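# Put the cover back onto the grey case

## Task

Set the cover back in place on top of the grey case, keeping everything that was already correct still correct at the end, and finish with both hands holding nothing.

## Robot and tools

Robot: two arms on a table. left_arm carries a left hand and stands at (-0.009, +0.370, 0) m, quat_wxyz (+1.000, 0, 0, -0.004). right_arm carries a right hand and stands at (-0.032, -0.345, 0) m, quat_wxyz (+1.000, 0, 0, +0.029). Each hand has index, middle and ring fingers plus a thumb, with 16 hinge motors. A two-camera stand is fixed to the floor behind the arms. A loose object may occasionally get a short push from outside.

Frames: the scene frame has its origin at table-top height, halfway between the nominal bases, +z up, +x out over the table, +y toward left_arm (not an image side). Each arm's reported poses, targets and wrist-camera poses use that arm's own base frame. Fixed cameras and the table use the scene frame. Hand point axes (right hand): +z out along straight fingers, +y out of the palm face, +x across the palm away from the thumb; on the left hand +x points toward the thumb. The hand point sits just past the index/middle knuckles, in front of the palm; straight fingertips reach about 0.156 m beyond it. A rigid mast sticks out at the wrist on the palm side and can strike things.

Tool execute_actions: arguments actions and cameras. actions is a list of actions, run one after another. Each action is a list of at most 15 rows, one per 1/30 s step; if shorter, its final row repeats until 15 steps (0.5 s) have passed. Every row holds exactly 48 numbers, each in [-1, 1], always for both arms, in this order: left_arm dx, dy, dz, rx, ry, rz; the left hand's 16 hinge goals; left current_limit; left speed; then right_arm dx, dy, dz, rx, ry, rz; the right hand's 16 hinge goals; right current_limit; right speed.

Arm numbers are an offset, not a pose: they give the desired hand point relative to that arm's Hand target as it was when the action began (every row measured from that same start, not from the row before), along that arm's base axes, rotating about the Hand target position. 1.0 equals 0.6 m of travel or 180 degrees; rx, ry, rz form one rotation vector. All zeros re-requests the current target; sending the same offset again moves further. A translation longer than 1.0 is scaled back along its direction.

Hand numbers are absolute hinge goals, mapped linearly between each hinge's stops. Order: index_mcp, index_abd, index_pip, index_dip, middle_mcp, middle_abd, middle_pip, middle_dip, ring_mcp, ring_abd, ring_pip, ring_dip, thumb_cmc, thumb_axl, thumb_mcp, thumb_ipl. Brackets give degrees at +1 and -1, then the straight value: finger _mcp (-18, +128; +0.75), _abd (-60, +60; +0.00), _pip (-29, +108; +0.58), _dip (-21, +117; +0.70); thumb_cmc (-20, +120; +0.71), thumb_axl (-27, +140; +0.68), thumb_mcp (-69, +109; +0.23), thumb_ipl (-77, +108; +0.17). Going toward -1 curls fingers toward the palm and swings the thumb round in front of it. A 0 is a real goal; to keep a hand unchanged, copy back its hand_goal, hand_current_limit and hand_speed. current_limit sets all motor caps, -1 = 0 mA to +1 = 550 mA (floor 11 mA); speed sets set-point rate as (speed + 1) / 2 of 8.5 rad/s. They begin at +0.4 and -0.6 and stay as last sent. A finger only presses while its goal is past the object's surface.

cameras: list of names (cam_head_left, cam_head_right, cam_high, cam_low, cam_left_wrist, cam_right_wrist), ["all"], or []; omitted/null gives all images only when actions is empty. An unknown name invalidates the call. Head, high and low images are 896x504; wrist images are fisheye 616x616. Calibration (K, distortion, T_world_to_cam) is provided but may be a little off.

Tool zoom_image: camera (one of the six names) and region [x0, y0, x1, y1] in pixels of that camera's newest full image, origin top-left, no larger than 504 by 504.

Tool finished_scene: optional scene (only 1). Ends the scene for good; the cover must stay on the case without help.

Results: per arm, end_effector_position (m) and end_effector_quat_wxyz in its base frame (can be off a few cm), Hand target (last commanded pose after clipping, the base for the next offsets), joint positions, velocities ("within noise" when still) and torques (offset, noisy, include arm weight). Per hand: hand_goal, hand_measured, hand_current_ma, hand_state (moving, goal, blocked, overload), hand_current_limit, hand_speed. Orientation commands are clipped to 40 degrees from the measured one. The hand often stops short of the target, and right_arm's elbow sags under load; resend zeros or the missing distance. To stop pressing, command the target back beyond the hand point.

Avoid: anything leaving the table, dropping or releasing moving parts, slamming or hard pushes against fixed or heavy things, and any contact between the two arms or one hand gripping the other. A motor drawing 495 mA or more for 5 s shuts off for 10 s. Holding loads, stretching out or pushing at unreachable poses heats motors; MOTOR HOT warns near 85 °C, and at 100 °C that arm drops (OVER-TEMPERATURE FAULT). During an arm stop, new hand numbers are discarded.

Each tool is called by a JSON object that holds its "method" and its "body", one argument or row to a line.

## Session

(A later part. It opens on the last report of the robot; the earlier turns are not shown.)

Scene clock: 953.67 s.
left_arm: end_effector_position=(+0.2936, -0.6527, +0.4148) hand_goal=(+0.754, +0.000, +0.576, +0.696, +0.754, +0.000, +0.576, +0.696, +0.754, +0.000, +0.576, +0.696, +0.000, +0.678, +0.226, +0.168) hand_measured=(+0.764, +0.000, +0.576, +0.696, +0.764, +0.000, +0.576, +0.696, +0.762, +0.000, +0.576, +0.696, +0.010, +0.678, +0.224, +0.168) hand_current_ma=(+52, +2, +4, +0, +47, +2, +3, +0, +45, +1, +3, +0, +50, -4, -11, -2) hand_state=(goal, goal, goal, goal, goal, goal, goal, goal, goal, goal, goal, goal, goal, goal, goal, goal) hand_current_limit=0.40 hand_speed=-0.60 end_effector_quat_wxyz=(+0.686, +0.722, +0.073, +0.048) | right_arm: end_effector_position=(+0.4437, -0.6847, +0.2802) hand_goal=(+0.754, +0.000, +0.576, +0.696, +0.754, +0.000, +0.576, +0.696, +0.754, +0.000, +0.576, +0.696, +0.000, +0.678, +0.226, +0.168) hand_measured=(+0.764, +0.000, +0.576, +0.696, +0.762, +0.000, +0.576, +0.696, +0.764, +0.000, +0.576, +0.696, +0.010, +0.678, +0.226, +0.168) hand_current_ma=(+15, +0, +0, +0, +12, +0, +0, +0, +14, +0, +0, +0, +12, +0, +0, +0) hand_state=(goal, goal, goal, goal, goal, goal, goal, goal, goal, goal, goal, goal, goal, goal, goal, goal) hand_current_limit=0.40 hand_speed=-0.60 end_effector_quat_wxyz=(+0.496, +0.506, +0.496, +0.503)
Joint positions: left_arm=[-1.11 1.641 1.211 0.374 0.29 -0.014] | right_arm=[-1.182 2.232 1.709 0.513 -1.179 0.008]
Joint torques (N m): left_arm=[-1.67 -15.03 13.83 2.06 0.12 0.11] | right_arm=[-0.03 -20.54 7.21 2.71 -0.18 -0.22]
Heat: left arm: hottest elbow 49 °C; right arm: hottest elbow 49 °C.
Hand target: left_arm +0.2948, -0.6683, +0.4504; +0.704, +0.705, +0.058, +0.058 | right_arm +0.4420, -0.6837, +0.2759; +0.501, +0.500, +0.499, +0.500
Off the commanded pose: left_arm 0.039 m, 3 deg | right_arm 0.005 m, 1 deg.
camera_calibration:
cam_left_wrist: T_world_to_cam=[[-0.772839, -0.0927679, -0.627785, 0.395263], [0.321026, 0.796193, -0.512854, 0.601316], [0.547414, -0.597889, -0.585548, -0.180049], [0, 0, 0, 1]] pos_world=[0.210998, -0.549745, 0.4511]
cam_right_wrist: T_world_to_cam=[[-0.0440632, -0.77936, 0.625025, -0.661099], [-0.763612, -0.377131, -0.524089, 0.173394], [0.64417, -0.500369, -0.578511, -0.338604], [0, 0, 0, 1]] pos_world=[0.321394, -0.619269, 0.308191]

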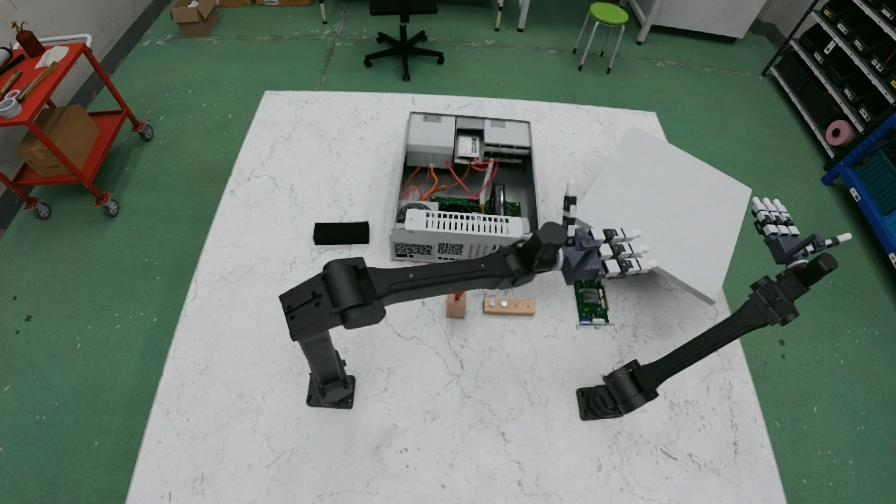

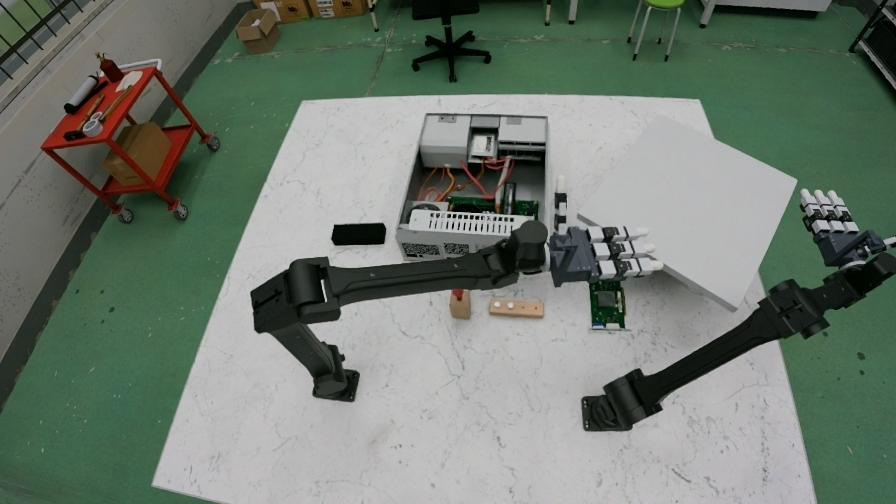

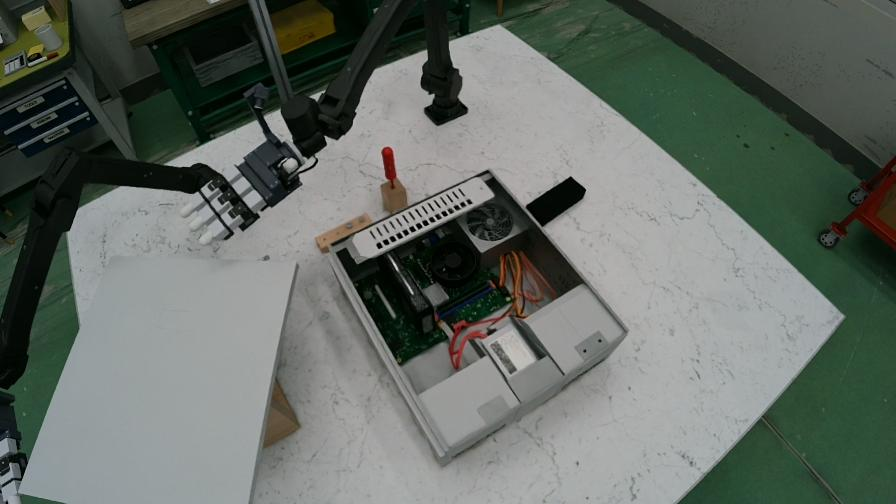

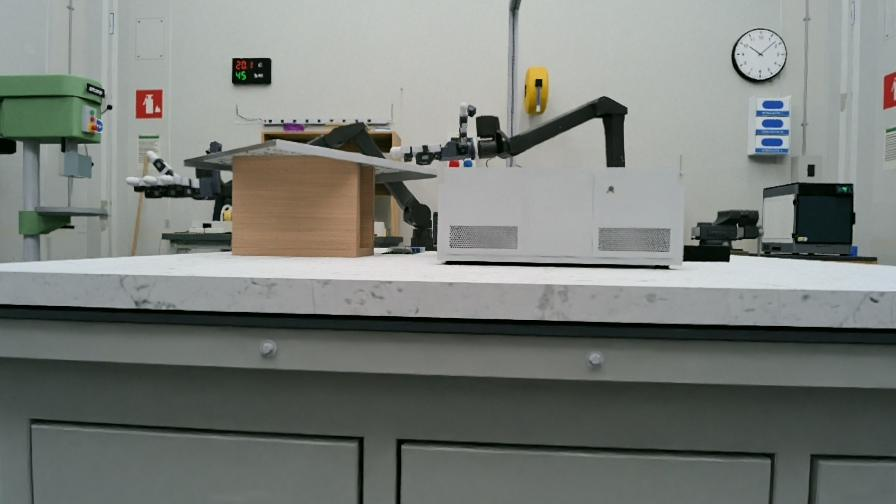

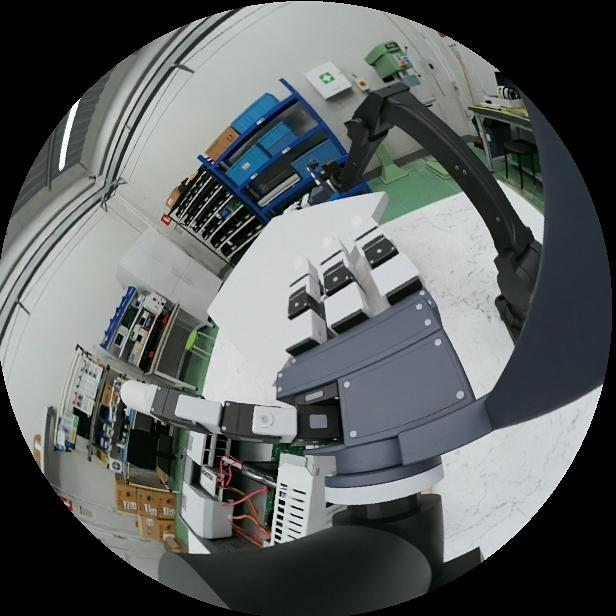

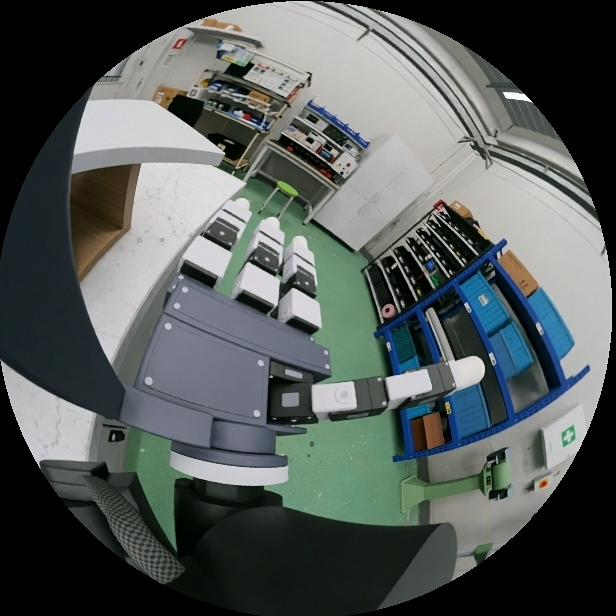

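{"method": "execute_actions", "body": {
  "actions": [
    [[-0.016,-0.009,-0.0625,0.052,0.0087,0,0.624,0,0.576,0.696,0.624,0,0.576,0.696,0.624,0,0.576,0.696,0,0.678,0.226,0.168,0.4,-0.6,0.0151,0.045,0,0,0,0,0.754,0,0.576,0.696,0.754,0,0.576,0.696,0.754,0,0.576,0.696,0,0.678,0.226,0.168,0.4,-0.6]],
    [[-0.016,-0.009,-0.0625,0.052,0.0087,0,0.494,0,0.576,0.696,0.494,0,0.576,0.696,0.494,0,0.576,0.696,0,0.678,0.226,0.168,0.4,-0.6,0.0151,0.045,0,0,0,0,0.754,0,0.576,0.696,0.754,0,0.576,0.696,0.754,0,0.576,0.696,0,0.678,0.226,0.168,0.4,-0.6]],
    [[-0.016,-0.009,-0.0625,0.052,0.0087,0,0.364,0,0.576,0.696,0.364,0,0.576,0.696,0.364,0,0.576,0.696,0,0.678,0.226,0.168,0.4,-0.6,0.0151,0.045,0,0,0,0,0.754,0,0.576,0.696,0.754,0,0.576,0.696,0.754,0,0.576,0.696,0,0.678,0.226,0.168,0.4,-0.6]],
    [[-0.016,-0.009,-0.0625,0.052,0.0087,0,0.233,0,0.576,0.696,0.233,0,0.576,0.696,0.233,0,0.576,0.696,0,0.678,0.226,0.168,0.4,-0.6,0.0151,0.045,0,0,0,0,0.754,0,0.576,0.696,0.754,0,0.576,0.696,0.754,0,0.576,0.696,0,0.678,0.226,0.168,0.4,-0.6]]
  ],
  "cameras": ["all"]
}}

Scene clock: 1064.67 s.
left_arm: end_effector_position=(+0.2528, -0.6700, +0.2668) hand_goal=(+0.234, +0.000, +0.576, +0.696, +0.234, +0.000, +0.576, +0.696, +0.234, +0.000, +0.576, +0.696, +0.000, +0.678, +0.226, +0.168) hand_measured=(+0.260, +0.000, +0.576, +0.696, +0.258, +0.000, +0.576, +0.696, +0.256, +0.000, +0.576, +0.696, +0.010, +0.678, +0.224, +0.168) hand_current_ma=(+134, +2, +4, +0, +123, +2, +3, +0, +118, +1, +3, +0, +50, -4, -11, -2) hand_state=(blocked, goal, goal, goal, blocked, goal, goal, goal, blocked, goal, goal, goal, goal, goal, goal, goal) hand_current_limit=0.40 hand_speed=-0.60 end_effector_quat_wxyz=(+0.415, +0.905, +0.087, +0.025) | right_arm: end_effector_position=(+0.4772, -0.5857, +0.2514) hand_goal=(+0.754, +0.000, +0.576, +0.696, +0.754, +0.000, +0.576, +0.696, +0.754, +0.000, +0.576, +0.696, +0.000, +0.678, +0.226, +0.168) hand_measured=(+0.764, +0.000, +0.576, +0.696, +0.762, +0.000, +0.576, +0.696, +0.764, +0.000, +0.576, +0.696, +0.010, +0.678, +0.226, +0.168) hand_current_ma=(+15, +0, +0, +0, +12, +0, +0, +0, +14, +0, +0, +0, +12, +0, +0, +0) hand_state=(goal, goal, goal, goal, goal, goal, goal, goal, goal, goal, goal, goal, goal, goal, goal, goal) hand_current_limit=0.40 hand_speed=-0.60 end_effector_quat_wxyz=(+0.484, +0.519, +0.491, +0.504)
Joint positions: left_arm=[-1.185 1.643 1.276 -0.36 0.174 0.116] | right_arm=[-1.074 2.096 1.386 0.664 -1.066 0.008]
Joint torques (N m): left_arm=[-1.67 -14.92 13.7 1.69 0.09 0.12] | right_arm=[0.67 -21.07 6.42 2.8 -0.04 -0.19]
Heat: left arm: hottest elbow 65 °C; right arm: hottest elbow 43 °C.
Hand target: left_arm +0.2563, -0.6899, +0.3003; +0.437, +0.896, +0.074, +0.035 | right_arm +0.4782, -0.5757, +0.2760; +0.501, +0.500, +0.499, +0.500
Off the commanded pose: left_arm 0.039 m, 3 deg | right_arm 0.027 m, 3 deg.
camera_calibration:
cam_left_wrist: T_world_to_cam=[[-0.835602, 0.287308, -0.468214, 0.497149], [0.304444, 0.951663, 0.0406374, 0.512937], [0.457257, -0.108588, -0.88268, 0.175115], [0, 0, 0, 1]] pos_world=[0.179185, -0.611963, 0.366498]
cam_right_wrist: T_world_to_cam=[[-0.0369303, -0.798366, 0.601039, -0.573114], [-0.775191, -0.356674, -0.521405, 0.23807], [0.630647, -0.485176, -0.605714, -0.305135], [0, 0, 0, 1]] pos_world=[0.355817, -0.520685, 0.28377]

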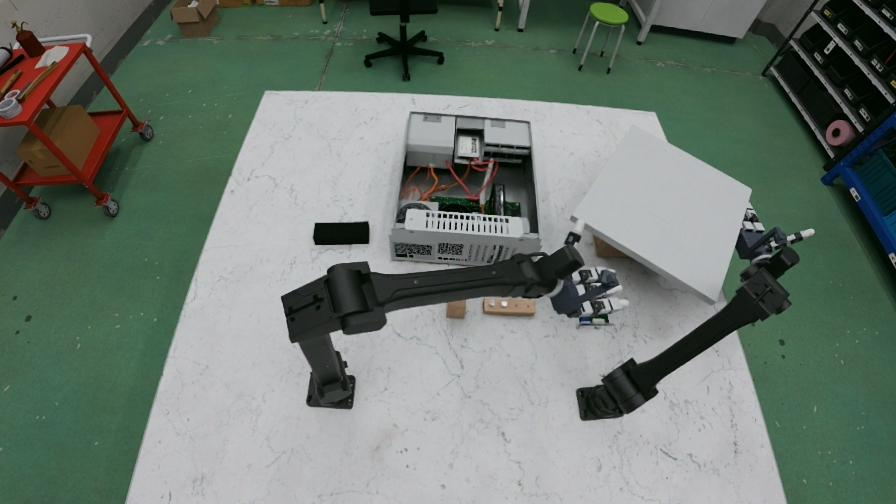

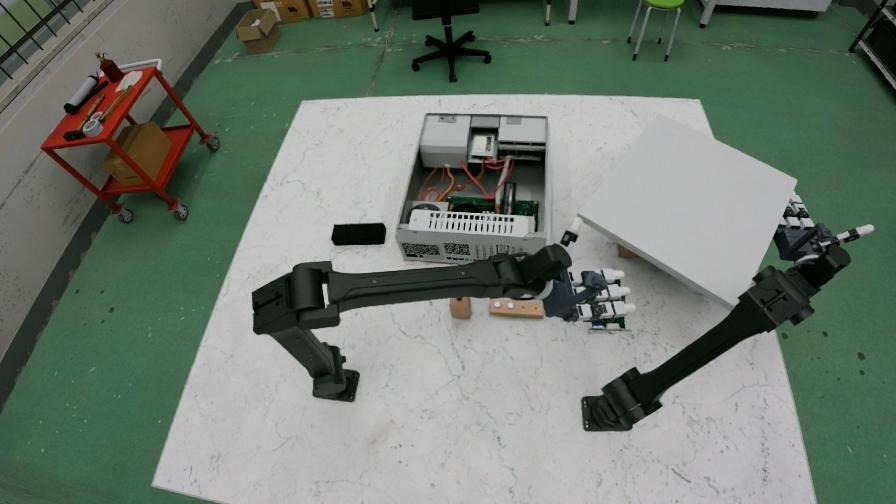

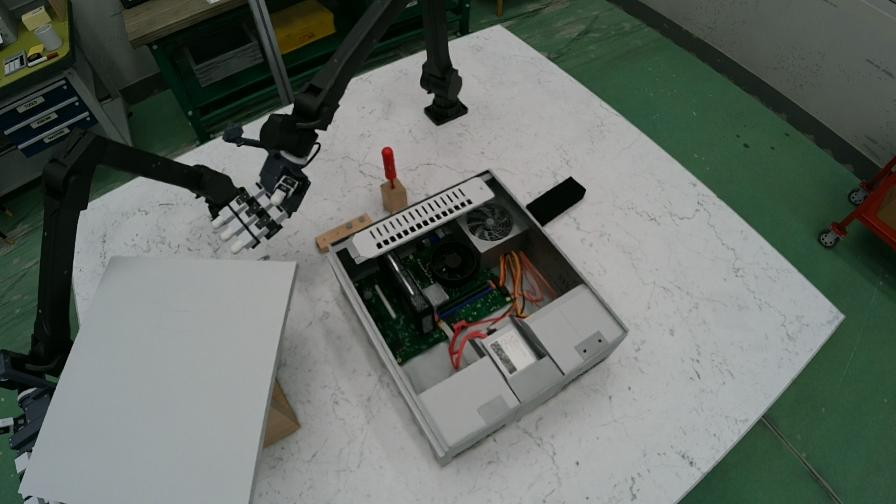

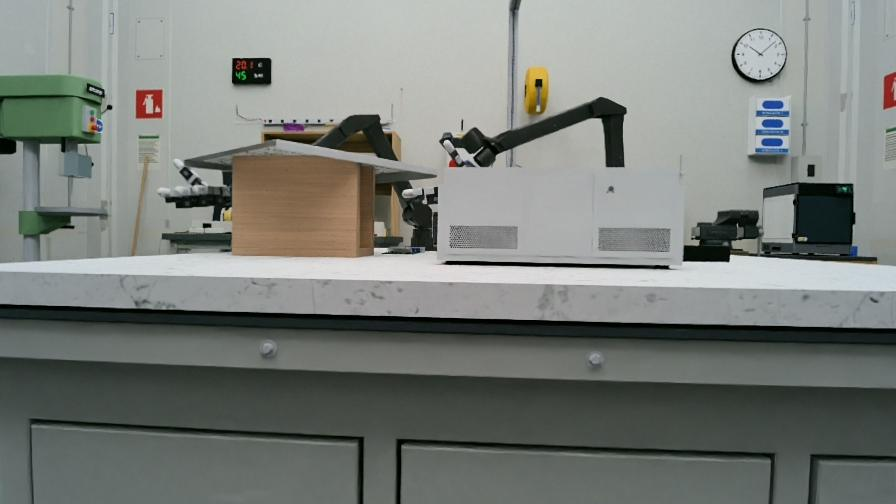

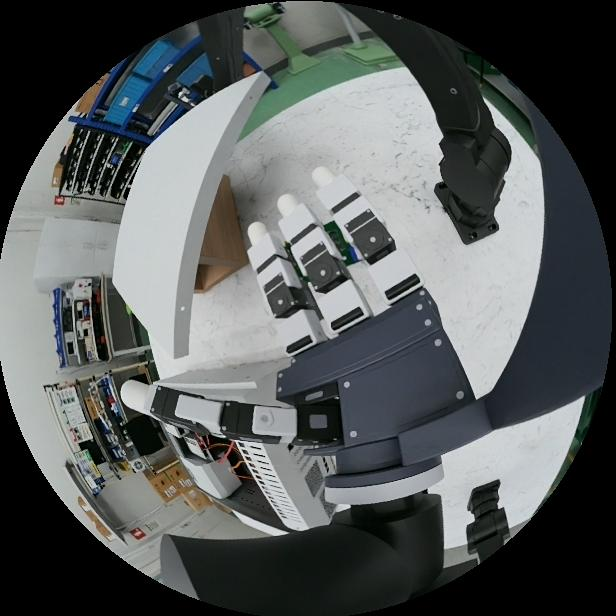

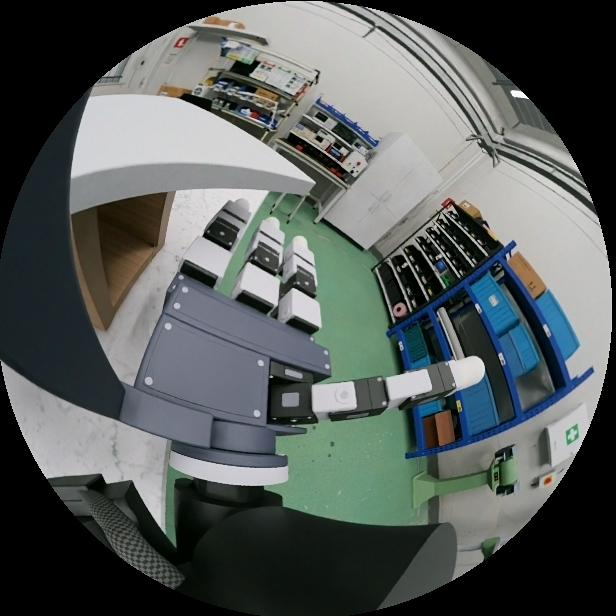

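{"method": "execute_actions", "body": {
  "actions": [
    [[0,0,0,0,0,0,0.233,0,0.576,0.696,0.233,0,0.576,0.696,0.233,0,0.576,0.696,0,0.678,0.226,0.168,0.4,-0.6,0.0125,0.048,0,0,0,0,0.754,0,0.576,0.696,0.754,0,0.576,0.696,0.754,0,0.576,0.696,0,0.678,0.226,0.168,0.4,-0.6]],
    [[0,0,0,0,0,0,0.233,0,0.576,0.696,0.233,0,0.576,0.696,0.233,0,0.576,0.696,0,0.678,0.226,0.168,0.4,-0.6,0.0125,0.048,0.03,0,0,0,0.754,0,0.576,0.696,0.754,0,0.576,0.696,0.754,0,0.576,0.696,0,0.678,0.226,0.168,0.4,-0.6]]
  ],
  "cameras": ["cam_right_wrist", "cam_left_wrist", "cam_low"]
}}

{"method": "zoom_image", "body": {
  "camera": "cam_left_wrist",
  "region": [90, 50, 350, 400]
}}

{"method": "zoom_image", "body": {
  "camera": "cam_low",
  "region": [140, 120, 300, 240]
}}

{"method": "zoom_image", "body": {
  "camera": "cam_right_wrist",
  "region": [40, 60, 400, 420]
}}

Scene clock: 1097.20 s.
left_arm: end_effector_position=(+0.2528, -0.6700, +0.2668) hand_goal=(+0.234, +0.000, +0.576, +0.696, +0.234, +0.000, +0.576, +0.696, +0.234, +0.000, +0.576, +0.696, +0.000, +0.678, +0.226, +0.168) hand_measured=(+0.260, +0.000, +0.576, +0.696, +0.258, +0.000, +0.576, +0.696, +0.256, +0.000, +0.576, +0.696, +0.010, +0.678, +0.224, +0.168) hand_current_ma=(+134, +2, +4, +0, +123, +2, +3, +0, +117, +1, +3, +0, +50, -4, -11, -2) hand_state=(blocked, goal, goal, goal, blocked, goal, goal, goal, blocked, goal, goal, goal, goal, goal, goal, goal) hand_current_limit=0.40 hand_speed=-0.60 end_effector_quat_wxyz=(+0.415, +0.905, +0.087, +0.025) | right_arm: end_effector_position=(+0.4921, -0.5266, +0.2790) hand_goal=(+0.754, +0.000, +0.576, +0.696, +0.754, +0.000, +0.576, +0.696, +0.754, +0.000, +0.576, +0.696, +0.000, +0.678, +0.226, +0.168) hand_measured=(+0.764, +0.000, +0.576, +0.696, +0.762, +0.000, +0.576, +0.696, +0.764, +0.000, +0.576, +0.696, +0.010, +0.678, +0.226, +0.168) hand_current_ma=(+15, +0, +0, +0, +12, +0, +0, +0, +14, +0, +0, +0, +12, +0, +0, +0) hand_state=(goal, goal, goal, goal, goal, goal, goal, goal, goal, goal, goal, goal, goal, goal, goal, goal) hand_current_limit=0.40 hand_speed=-0.60 end_effector_quat_wxyz=(+0.491, +0.513, +0.494, +0.502)
Joint positions: left_arm=[-1.185 1.643 1.276 -0.36 0.174 0.116] | right_arm=[-1.004 1.972 1.247 0.698 -0.996 0.008]
Joint torques (N m): left_arm=[-1.67 -14.97 13.65 1.7 0.09 0.12] | right_arm=[0.79 -18.67 6.42 2.67 -0.03 -0.2]
Heat: left arm: hottest elbow 62 °C; right arm: hottest elbow 41 °C.
Hand target: left_arm +0.2563, -0.6899, +0.3003; +0.437, +0.896, +0.074, +0.035 | right_arm +0.4931, -0.5181, +0.2940; +0.501, +0.500, +0.499, +0.500
Off the commanded pose: left_arm 0.039 m, 3 deg | right_arm 0.017 m, 2 deg.
camera_calibration:
cam_left_wrist: T_world_to_cam=[[-0.835415, 0.287557, -0.468394, 0.49725], [0.304656, 0.951587, 0.040825, 0.512814], [0.457457, -0.108593, -0.882576, 0.175084], [0, 0, 0, 1]] pos_world=[0.179085, -0.611963, 0.366498]
cam_right_wrist: T_world_to_cam=[[-0.041454, -0.787605, 0.614785, -0.53788], [-0.77123, -0.365963, -0.520841, 0.278083], [0.635205, -0.495731, -0.592254, -0.280607], [0, 0, 0, 1]] pos_world=[0.370412, -0.460974, 0.309327]
Images, in order (width x height): cam_low 896x504, cam_left_wrist 616x616, cam_right_wrist 616x616.

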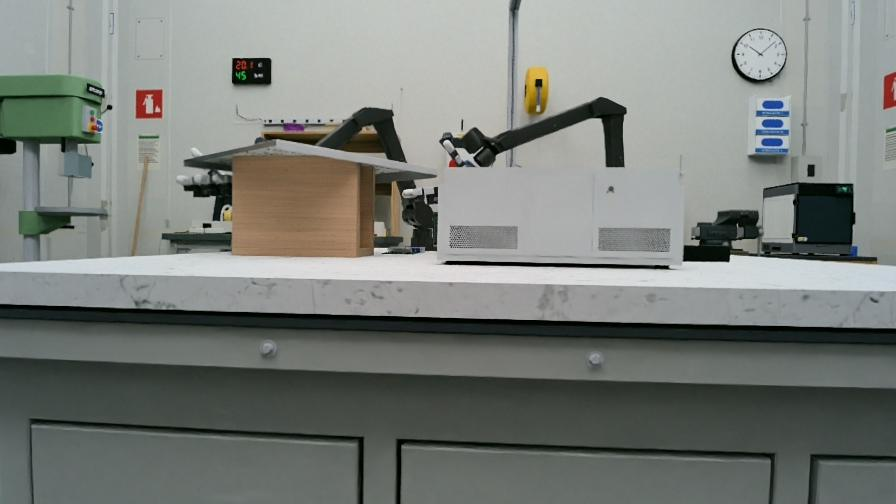

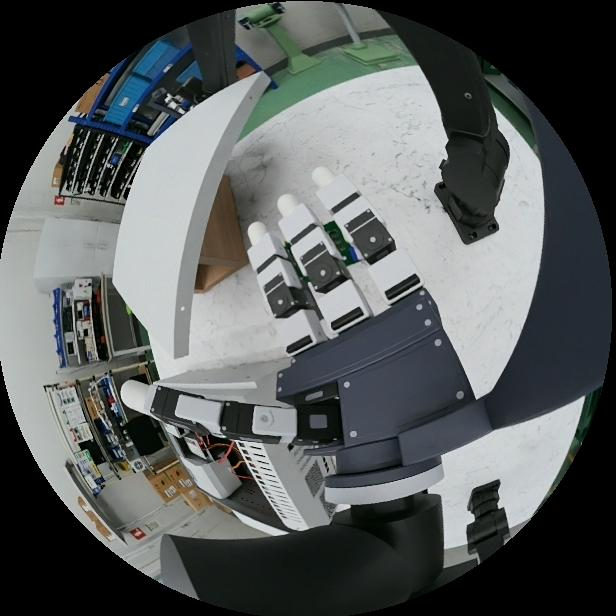

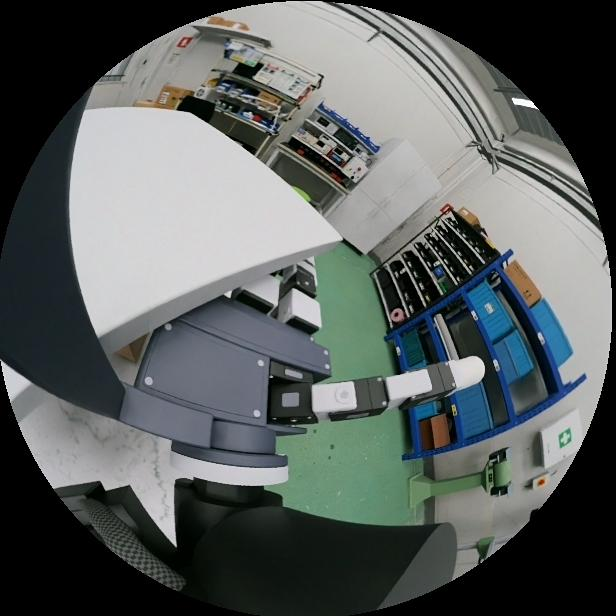

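Scaled by 1.440 from the camera's 616x616 image, which has a finer 880x880 frame.

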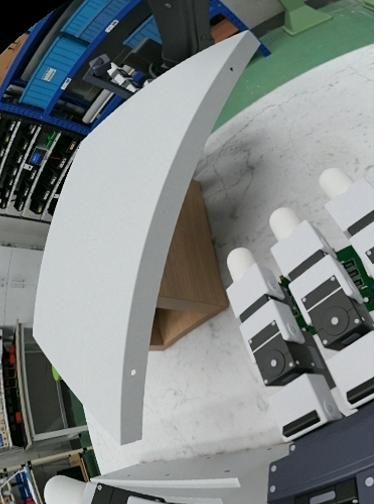

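Scaled by 3.150.

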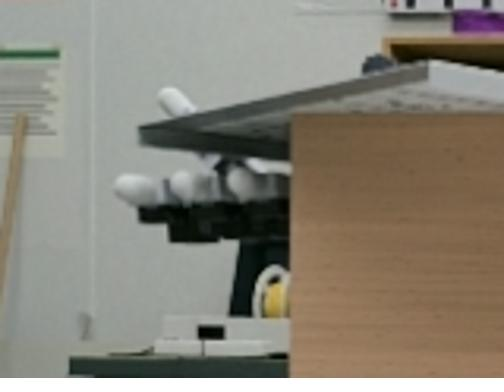

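Scaled by 1.400 from the camera's 616x616 image, which has a finer 880x880 frame.

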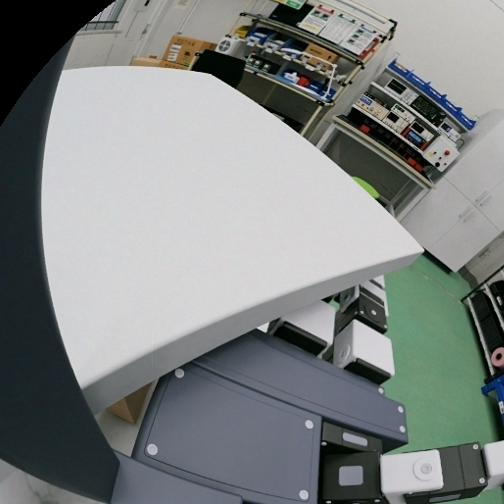

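{"method": "execute_actions", "body": {
  "actions": [
    [[0.1,0,0,0,0,0,0.17,0,0.576,0.696,0.17,0,0.576,0.696,0.17,0,0.576,0.696,0,0.678,0.226,0.168,0.6,-0.6,0,0,0,0,0,0,0.754,0,0.576,0.696,0.754,0,0.576,0.696,0.754,0,0.576,0.696,0,0.678,0.226,0.168,0.4,-0.6]],
    [[0.1,0,0.005,0,0,0,0.17,0,0.576,0.696,0.17,0,0.576,0.696,0.17,0,0.576,0.696,0,0.678,0.226,0.168,0.6,-0.6,0,0,0,0,0,0,0.754,0,0.576,0.696,0.754,0,0.576,0.696,0.754,0,0.576,0.696,0,0.678,0.226,0.168,0.4,-0.6]],
    [[0.06,0,0.005,0,0,0,0.17,0,0.576,0.696,0.17,0,0.576,0.696,0.17,0,0.576,0.696,0,0.678,0.226,0.168,0.6,-0.6,0,0,0,0,0,0,0.754,0,0.576,0.696,0.754,0,0.576,0.696,0.754,0,0.576,0.696,0,0.678,0.226,0.168,0.4,-0.6]]
  ],
  "cameras": ["all"]
}}

{"method": "zoom_image", "body": {
  "camera": "cam_left_wrist",
  "region": [90, 50, 450, 400]
}}

{"method": "zoom_image", "body": {
  "camera": "cam_high",
  "region": [180, 180, 420, 380]
}}

{"method": "zoom_image", "body": {
  "camera": "cam_low",
  "region": [350, 130, 500, 260]
}}

Scene clock: 1126.77 s.
left_arm: end_effector_position=(+0.4035, -0.6739, +0.2732) hand_goal=(+0.170, +0.000, +0.576, +0.696, +0.170, +0.000, +0.576, +0.696, +0.170, +0.000, +0.576, +0.696, +0.000, +0.678, +0.226, +0.168) hand_measured=(+0.194, +0.000, +0.576, +0.696, +0.192, +0.000, +0.578, +0.696, +0.192, +0.000, +0.580, +0.696, +0.010, +0.678, +0.224, +0.168) hand_current_ma=(+127, +2, +4, +0, +119, +2, +8, +0, +113, -4, +20, +3, +45, -4, -11, -2) hand_state=(blocked, goal, goal, goal, blocked, goal, goal, goal, blocked, goal, goal, goal, goal, goal, goal, goal) hand_current_limit=0.60 hand_speed=-0.60 end_effector_quat_wxyz=(+0.416, +0.905, +0.089, +0.022) | right_arm: end_effector_position=(+0.4921, -0.5266, +0.2790) hand_goal=(+0.754, +0.000, +0.576, +0.696, +0.754, +0.000, +0.576, +0.696, +0.754, +0.000, +0.576, +0.696, +0.000, +0.678, +0.226, +0.168) hand_measured=(+0.764, +0.000, +0.576, +0.696, +0.762, +0.000, +0.576, +0.696, +0.764, +0.000, +0.576, +0.696, +0.010, +0.678, +0.226, +0.168) hand_current_ma=(+15, +0, +0, +0, +12, +0, +0, +0, +14, +0, +0, +0, +12, +0, +0, +0) hand_state=(goal, goal, goal, goal, goal, goal, goal, goal, goal, goal, goal, goal, goal, goal, goal, goal) hand_current_limit=0.40 hand_speed=-0.60 end_effector_quat_wxyz=(+0.491, +0.513, +0.494, +0.502)
Joint positions: left_arm=[-0.954 1.829 1.552 -0.491 0.348 0.272] | right_arm=[-1.004 1.972 1.247 0.698 -0.996 0.008]
Joint torques (N m): left_arm=[-0.97 -18.02 13.9 1.59 0.51 0.14] | right_arm=[0.26 -18.67 6.48 2.61 0.03 -0.21]
Heat: left arm: hottest elbow 62 °C; right arm: hottest elbow 40 °C.
Hand target: left_arm +0.4124, -0.6898, +0.3064; +0.437, +0.896, +0.074, +0.035 | right_arm +0.4931, -0.5181, +0.2940; +0.501, +0.500, +0.499, +0.500
Off the commanded pose: left_arm 0.038 m, 3 deg | right_arm 0.017 m, 2 deg.
camera_calibration:
cam_left_wrist: T_world_to_cam=[[-0.839179, 0.285038, -0.463176, 0.625764], [0.303902, 0.95205, 0.0352816, 0.472517], [0.451023, -0.111153, -0.885564, 0.112972], [0, 0, 0, 1]] pos_world=[0.330576, -0.615669, 0.373212]
cam_right_wrist: T_world_to_cam=[[-0.041454, -0.787605, 0.614785, -0.53788], [-0.77123, -0.365963, -0.520841, 0.278083], [0.635205, -0.495731, -0.592254, -0.280607], [0, 0, 0, 1]] pos_world=[0.370412, -0.460974, 0.309327]

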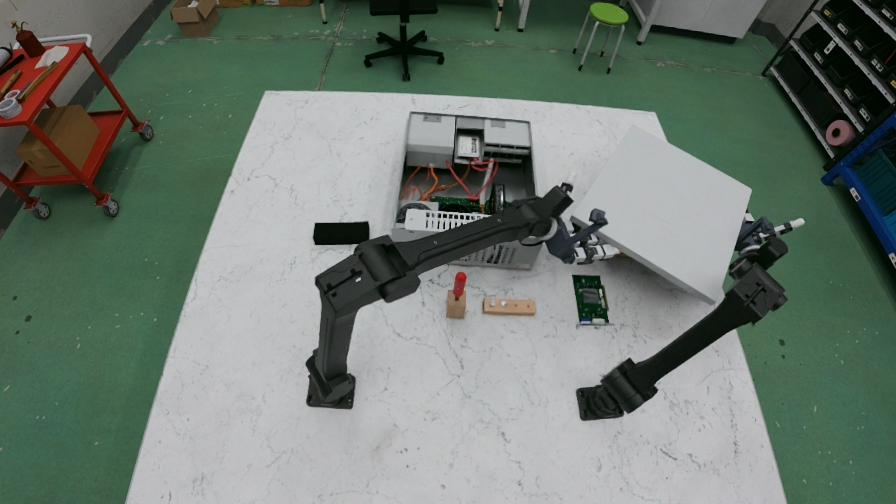

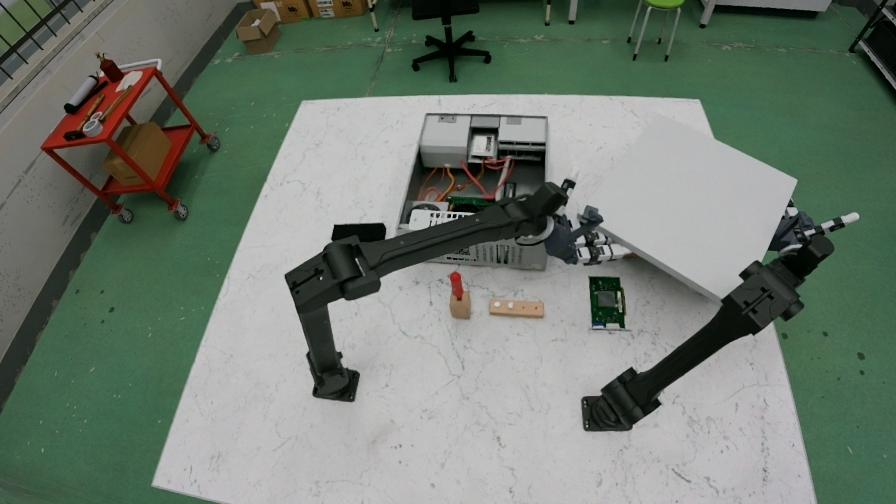

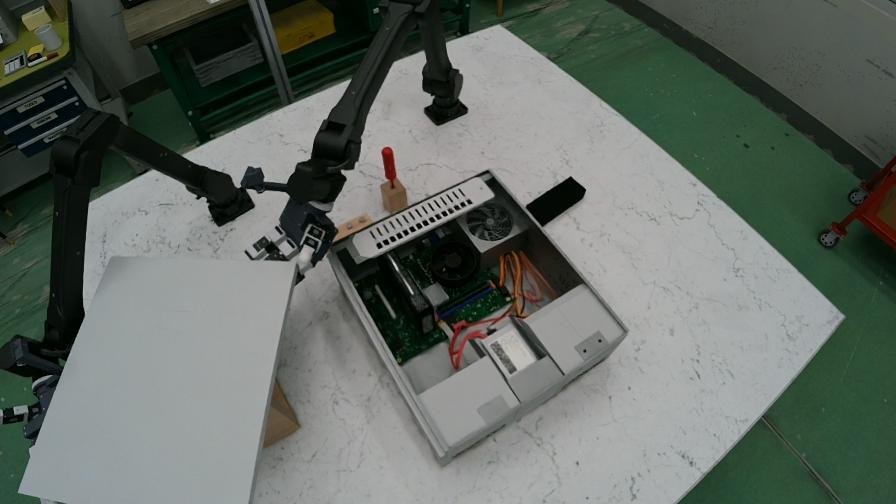

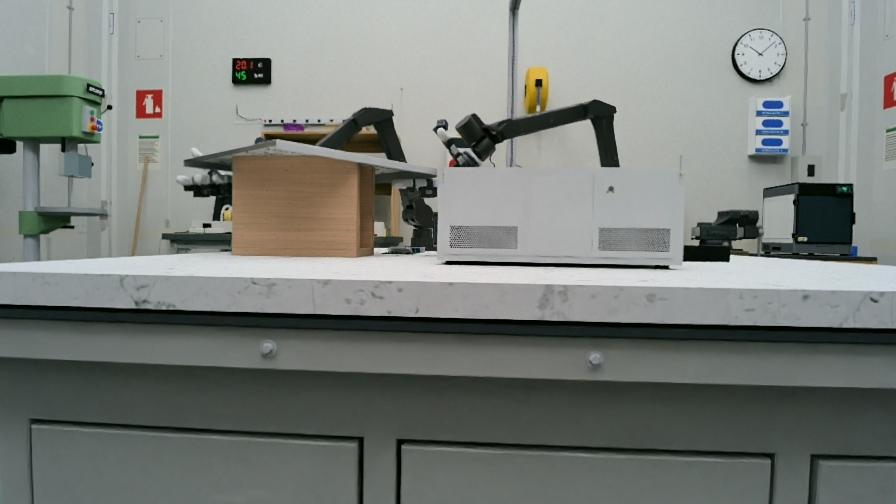

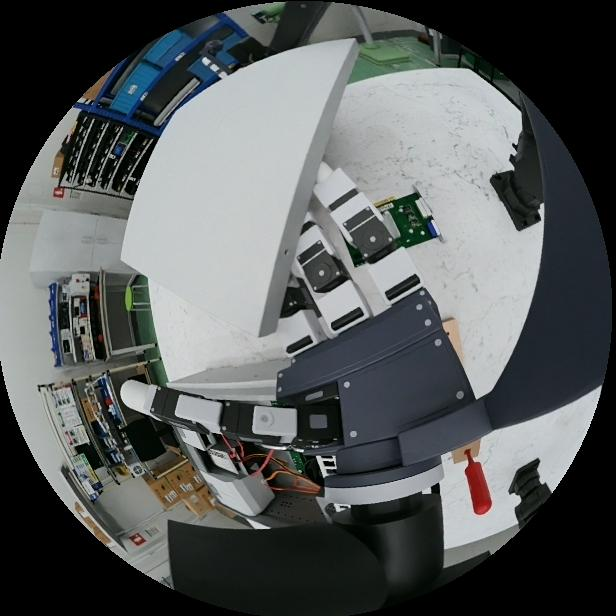

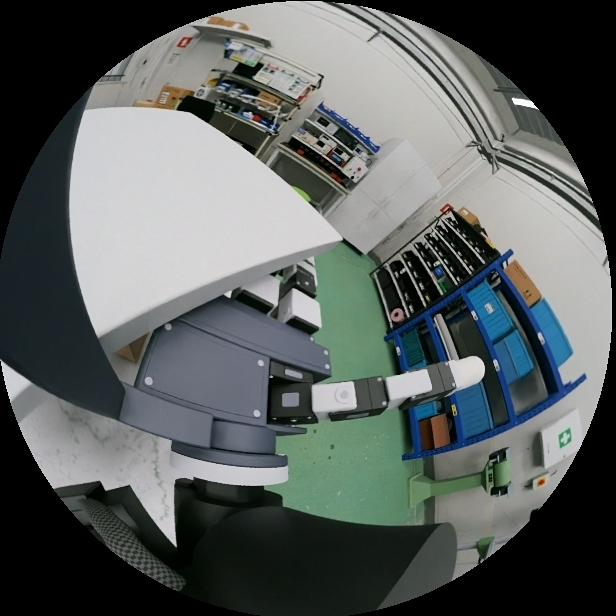

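Scaled by 1.400 from the camera's 616x616 image, which has a finer 880x880 frame.

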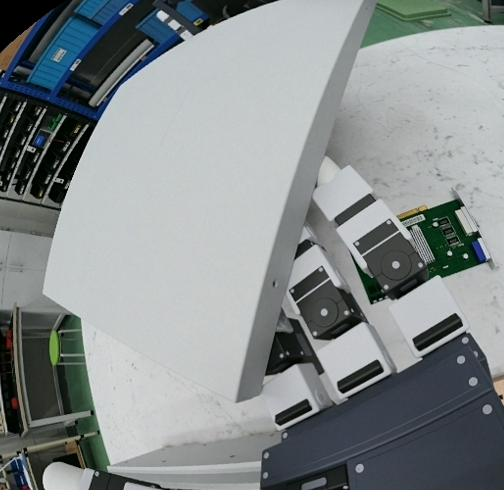

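Scaled by 2.100.

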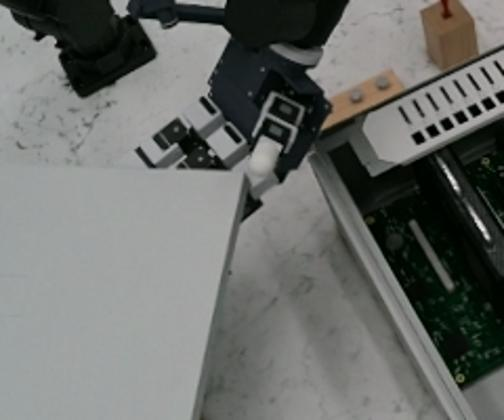

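Scaled by 3.360.

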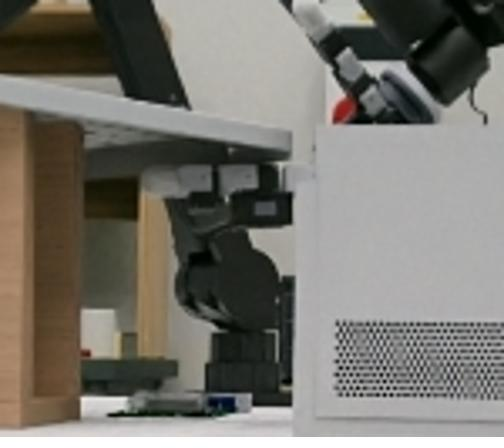

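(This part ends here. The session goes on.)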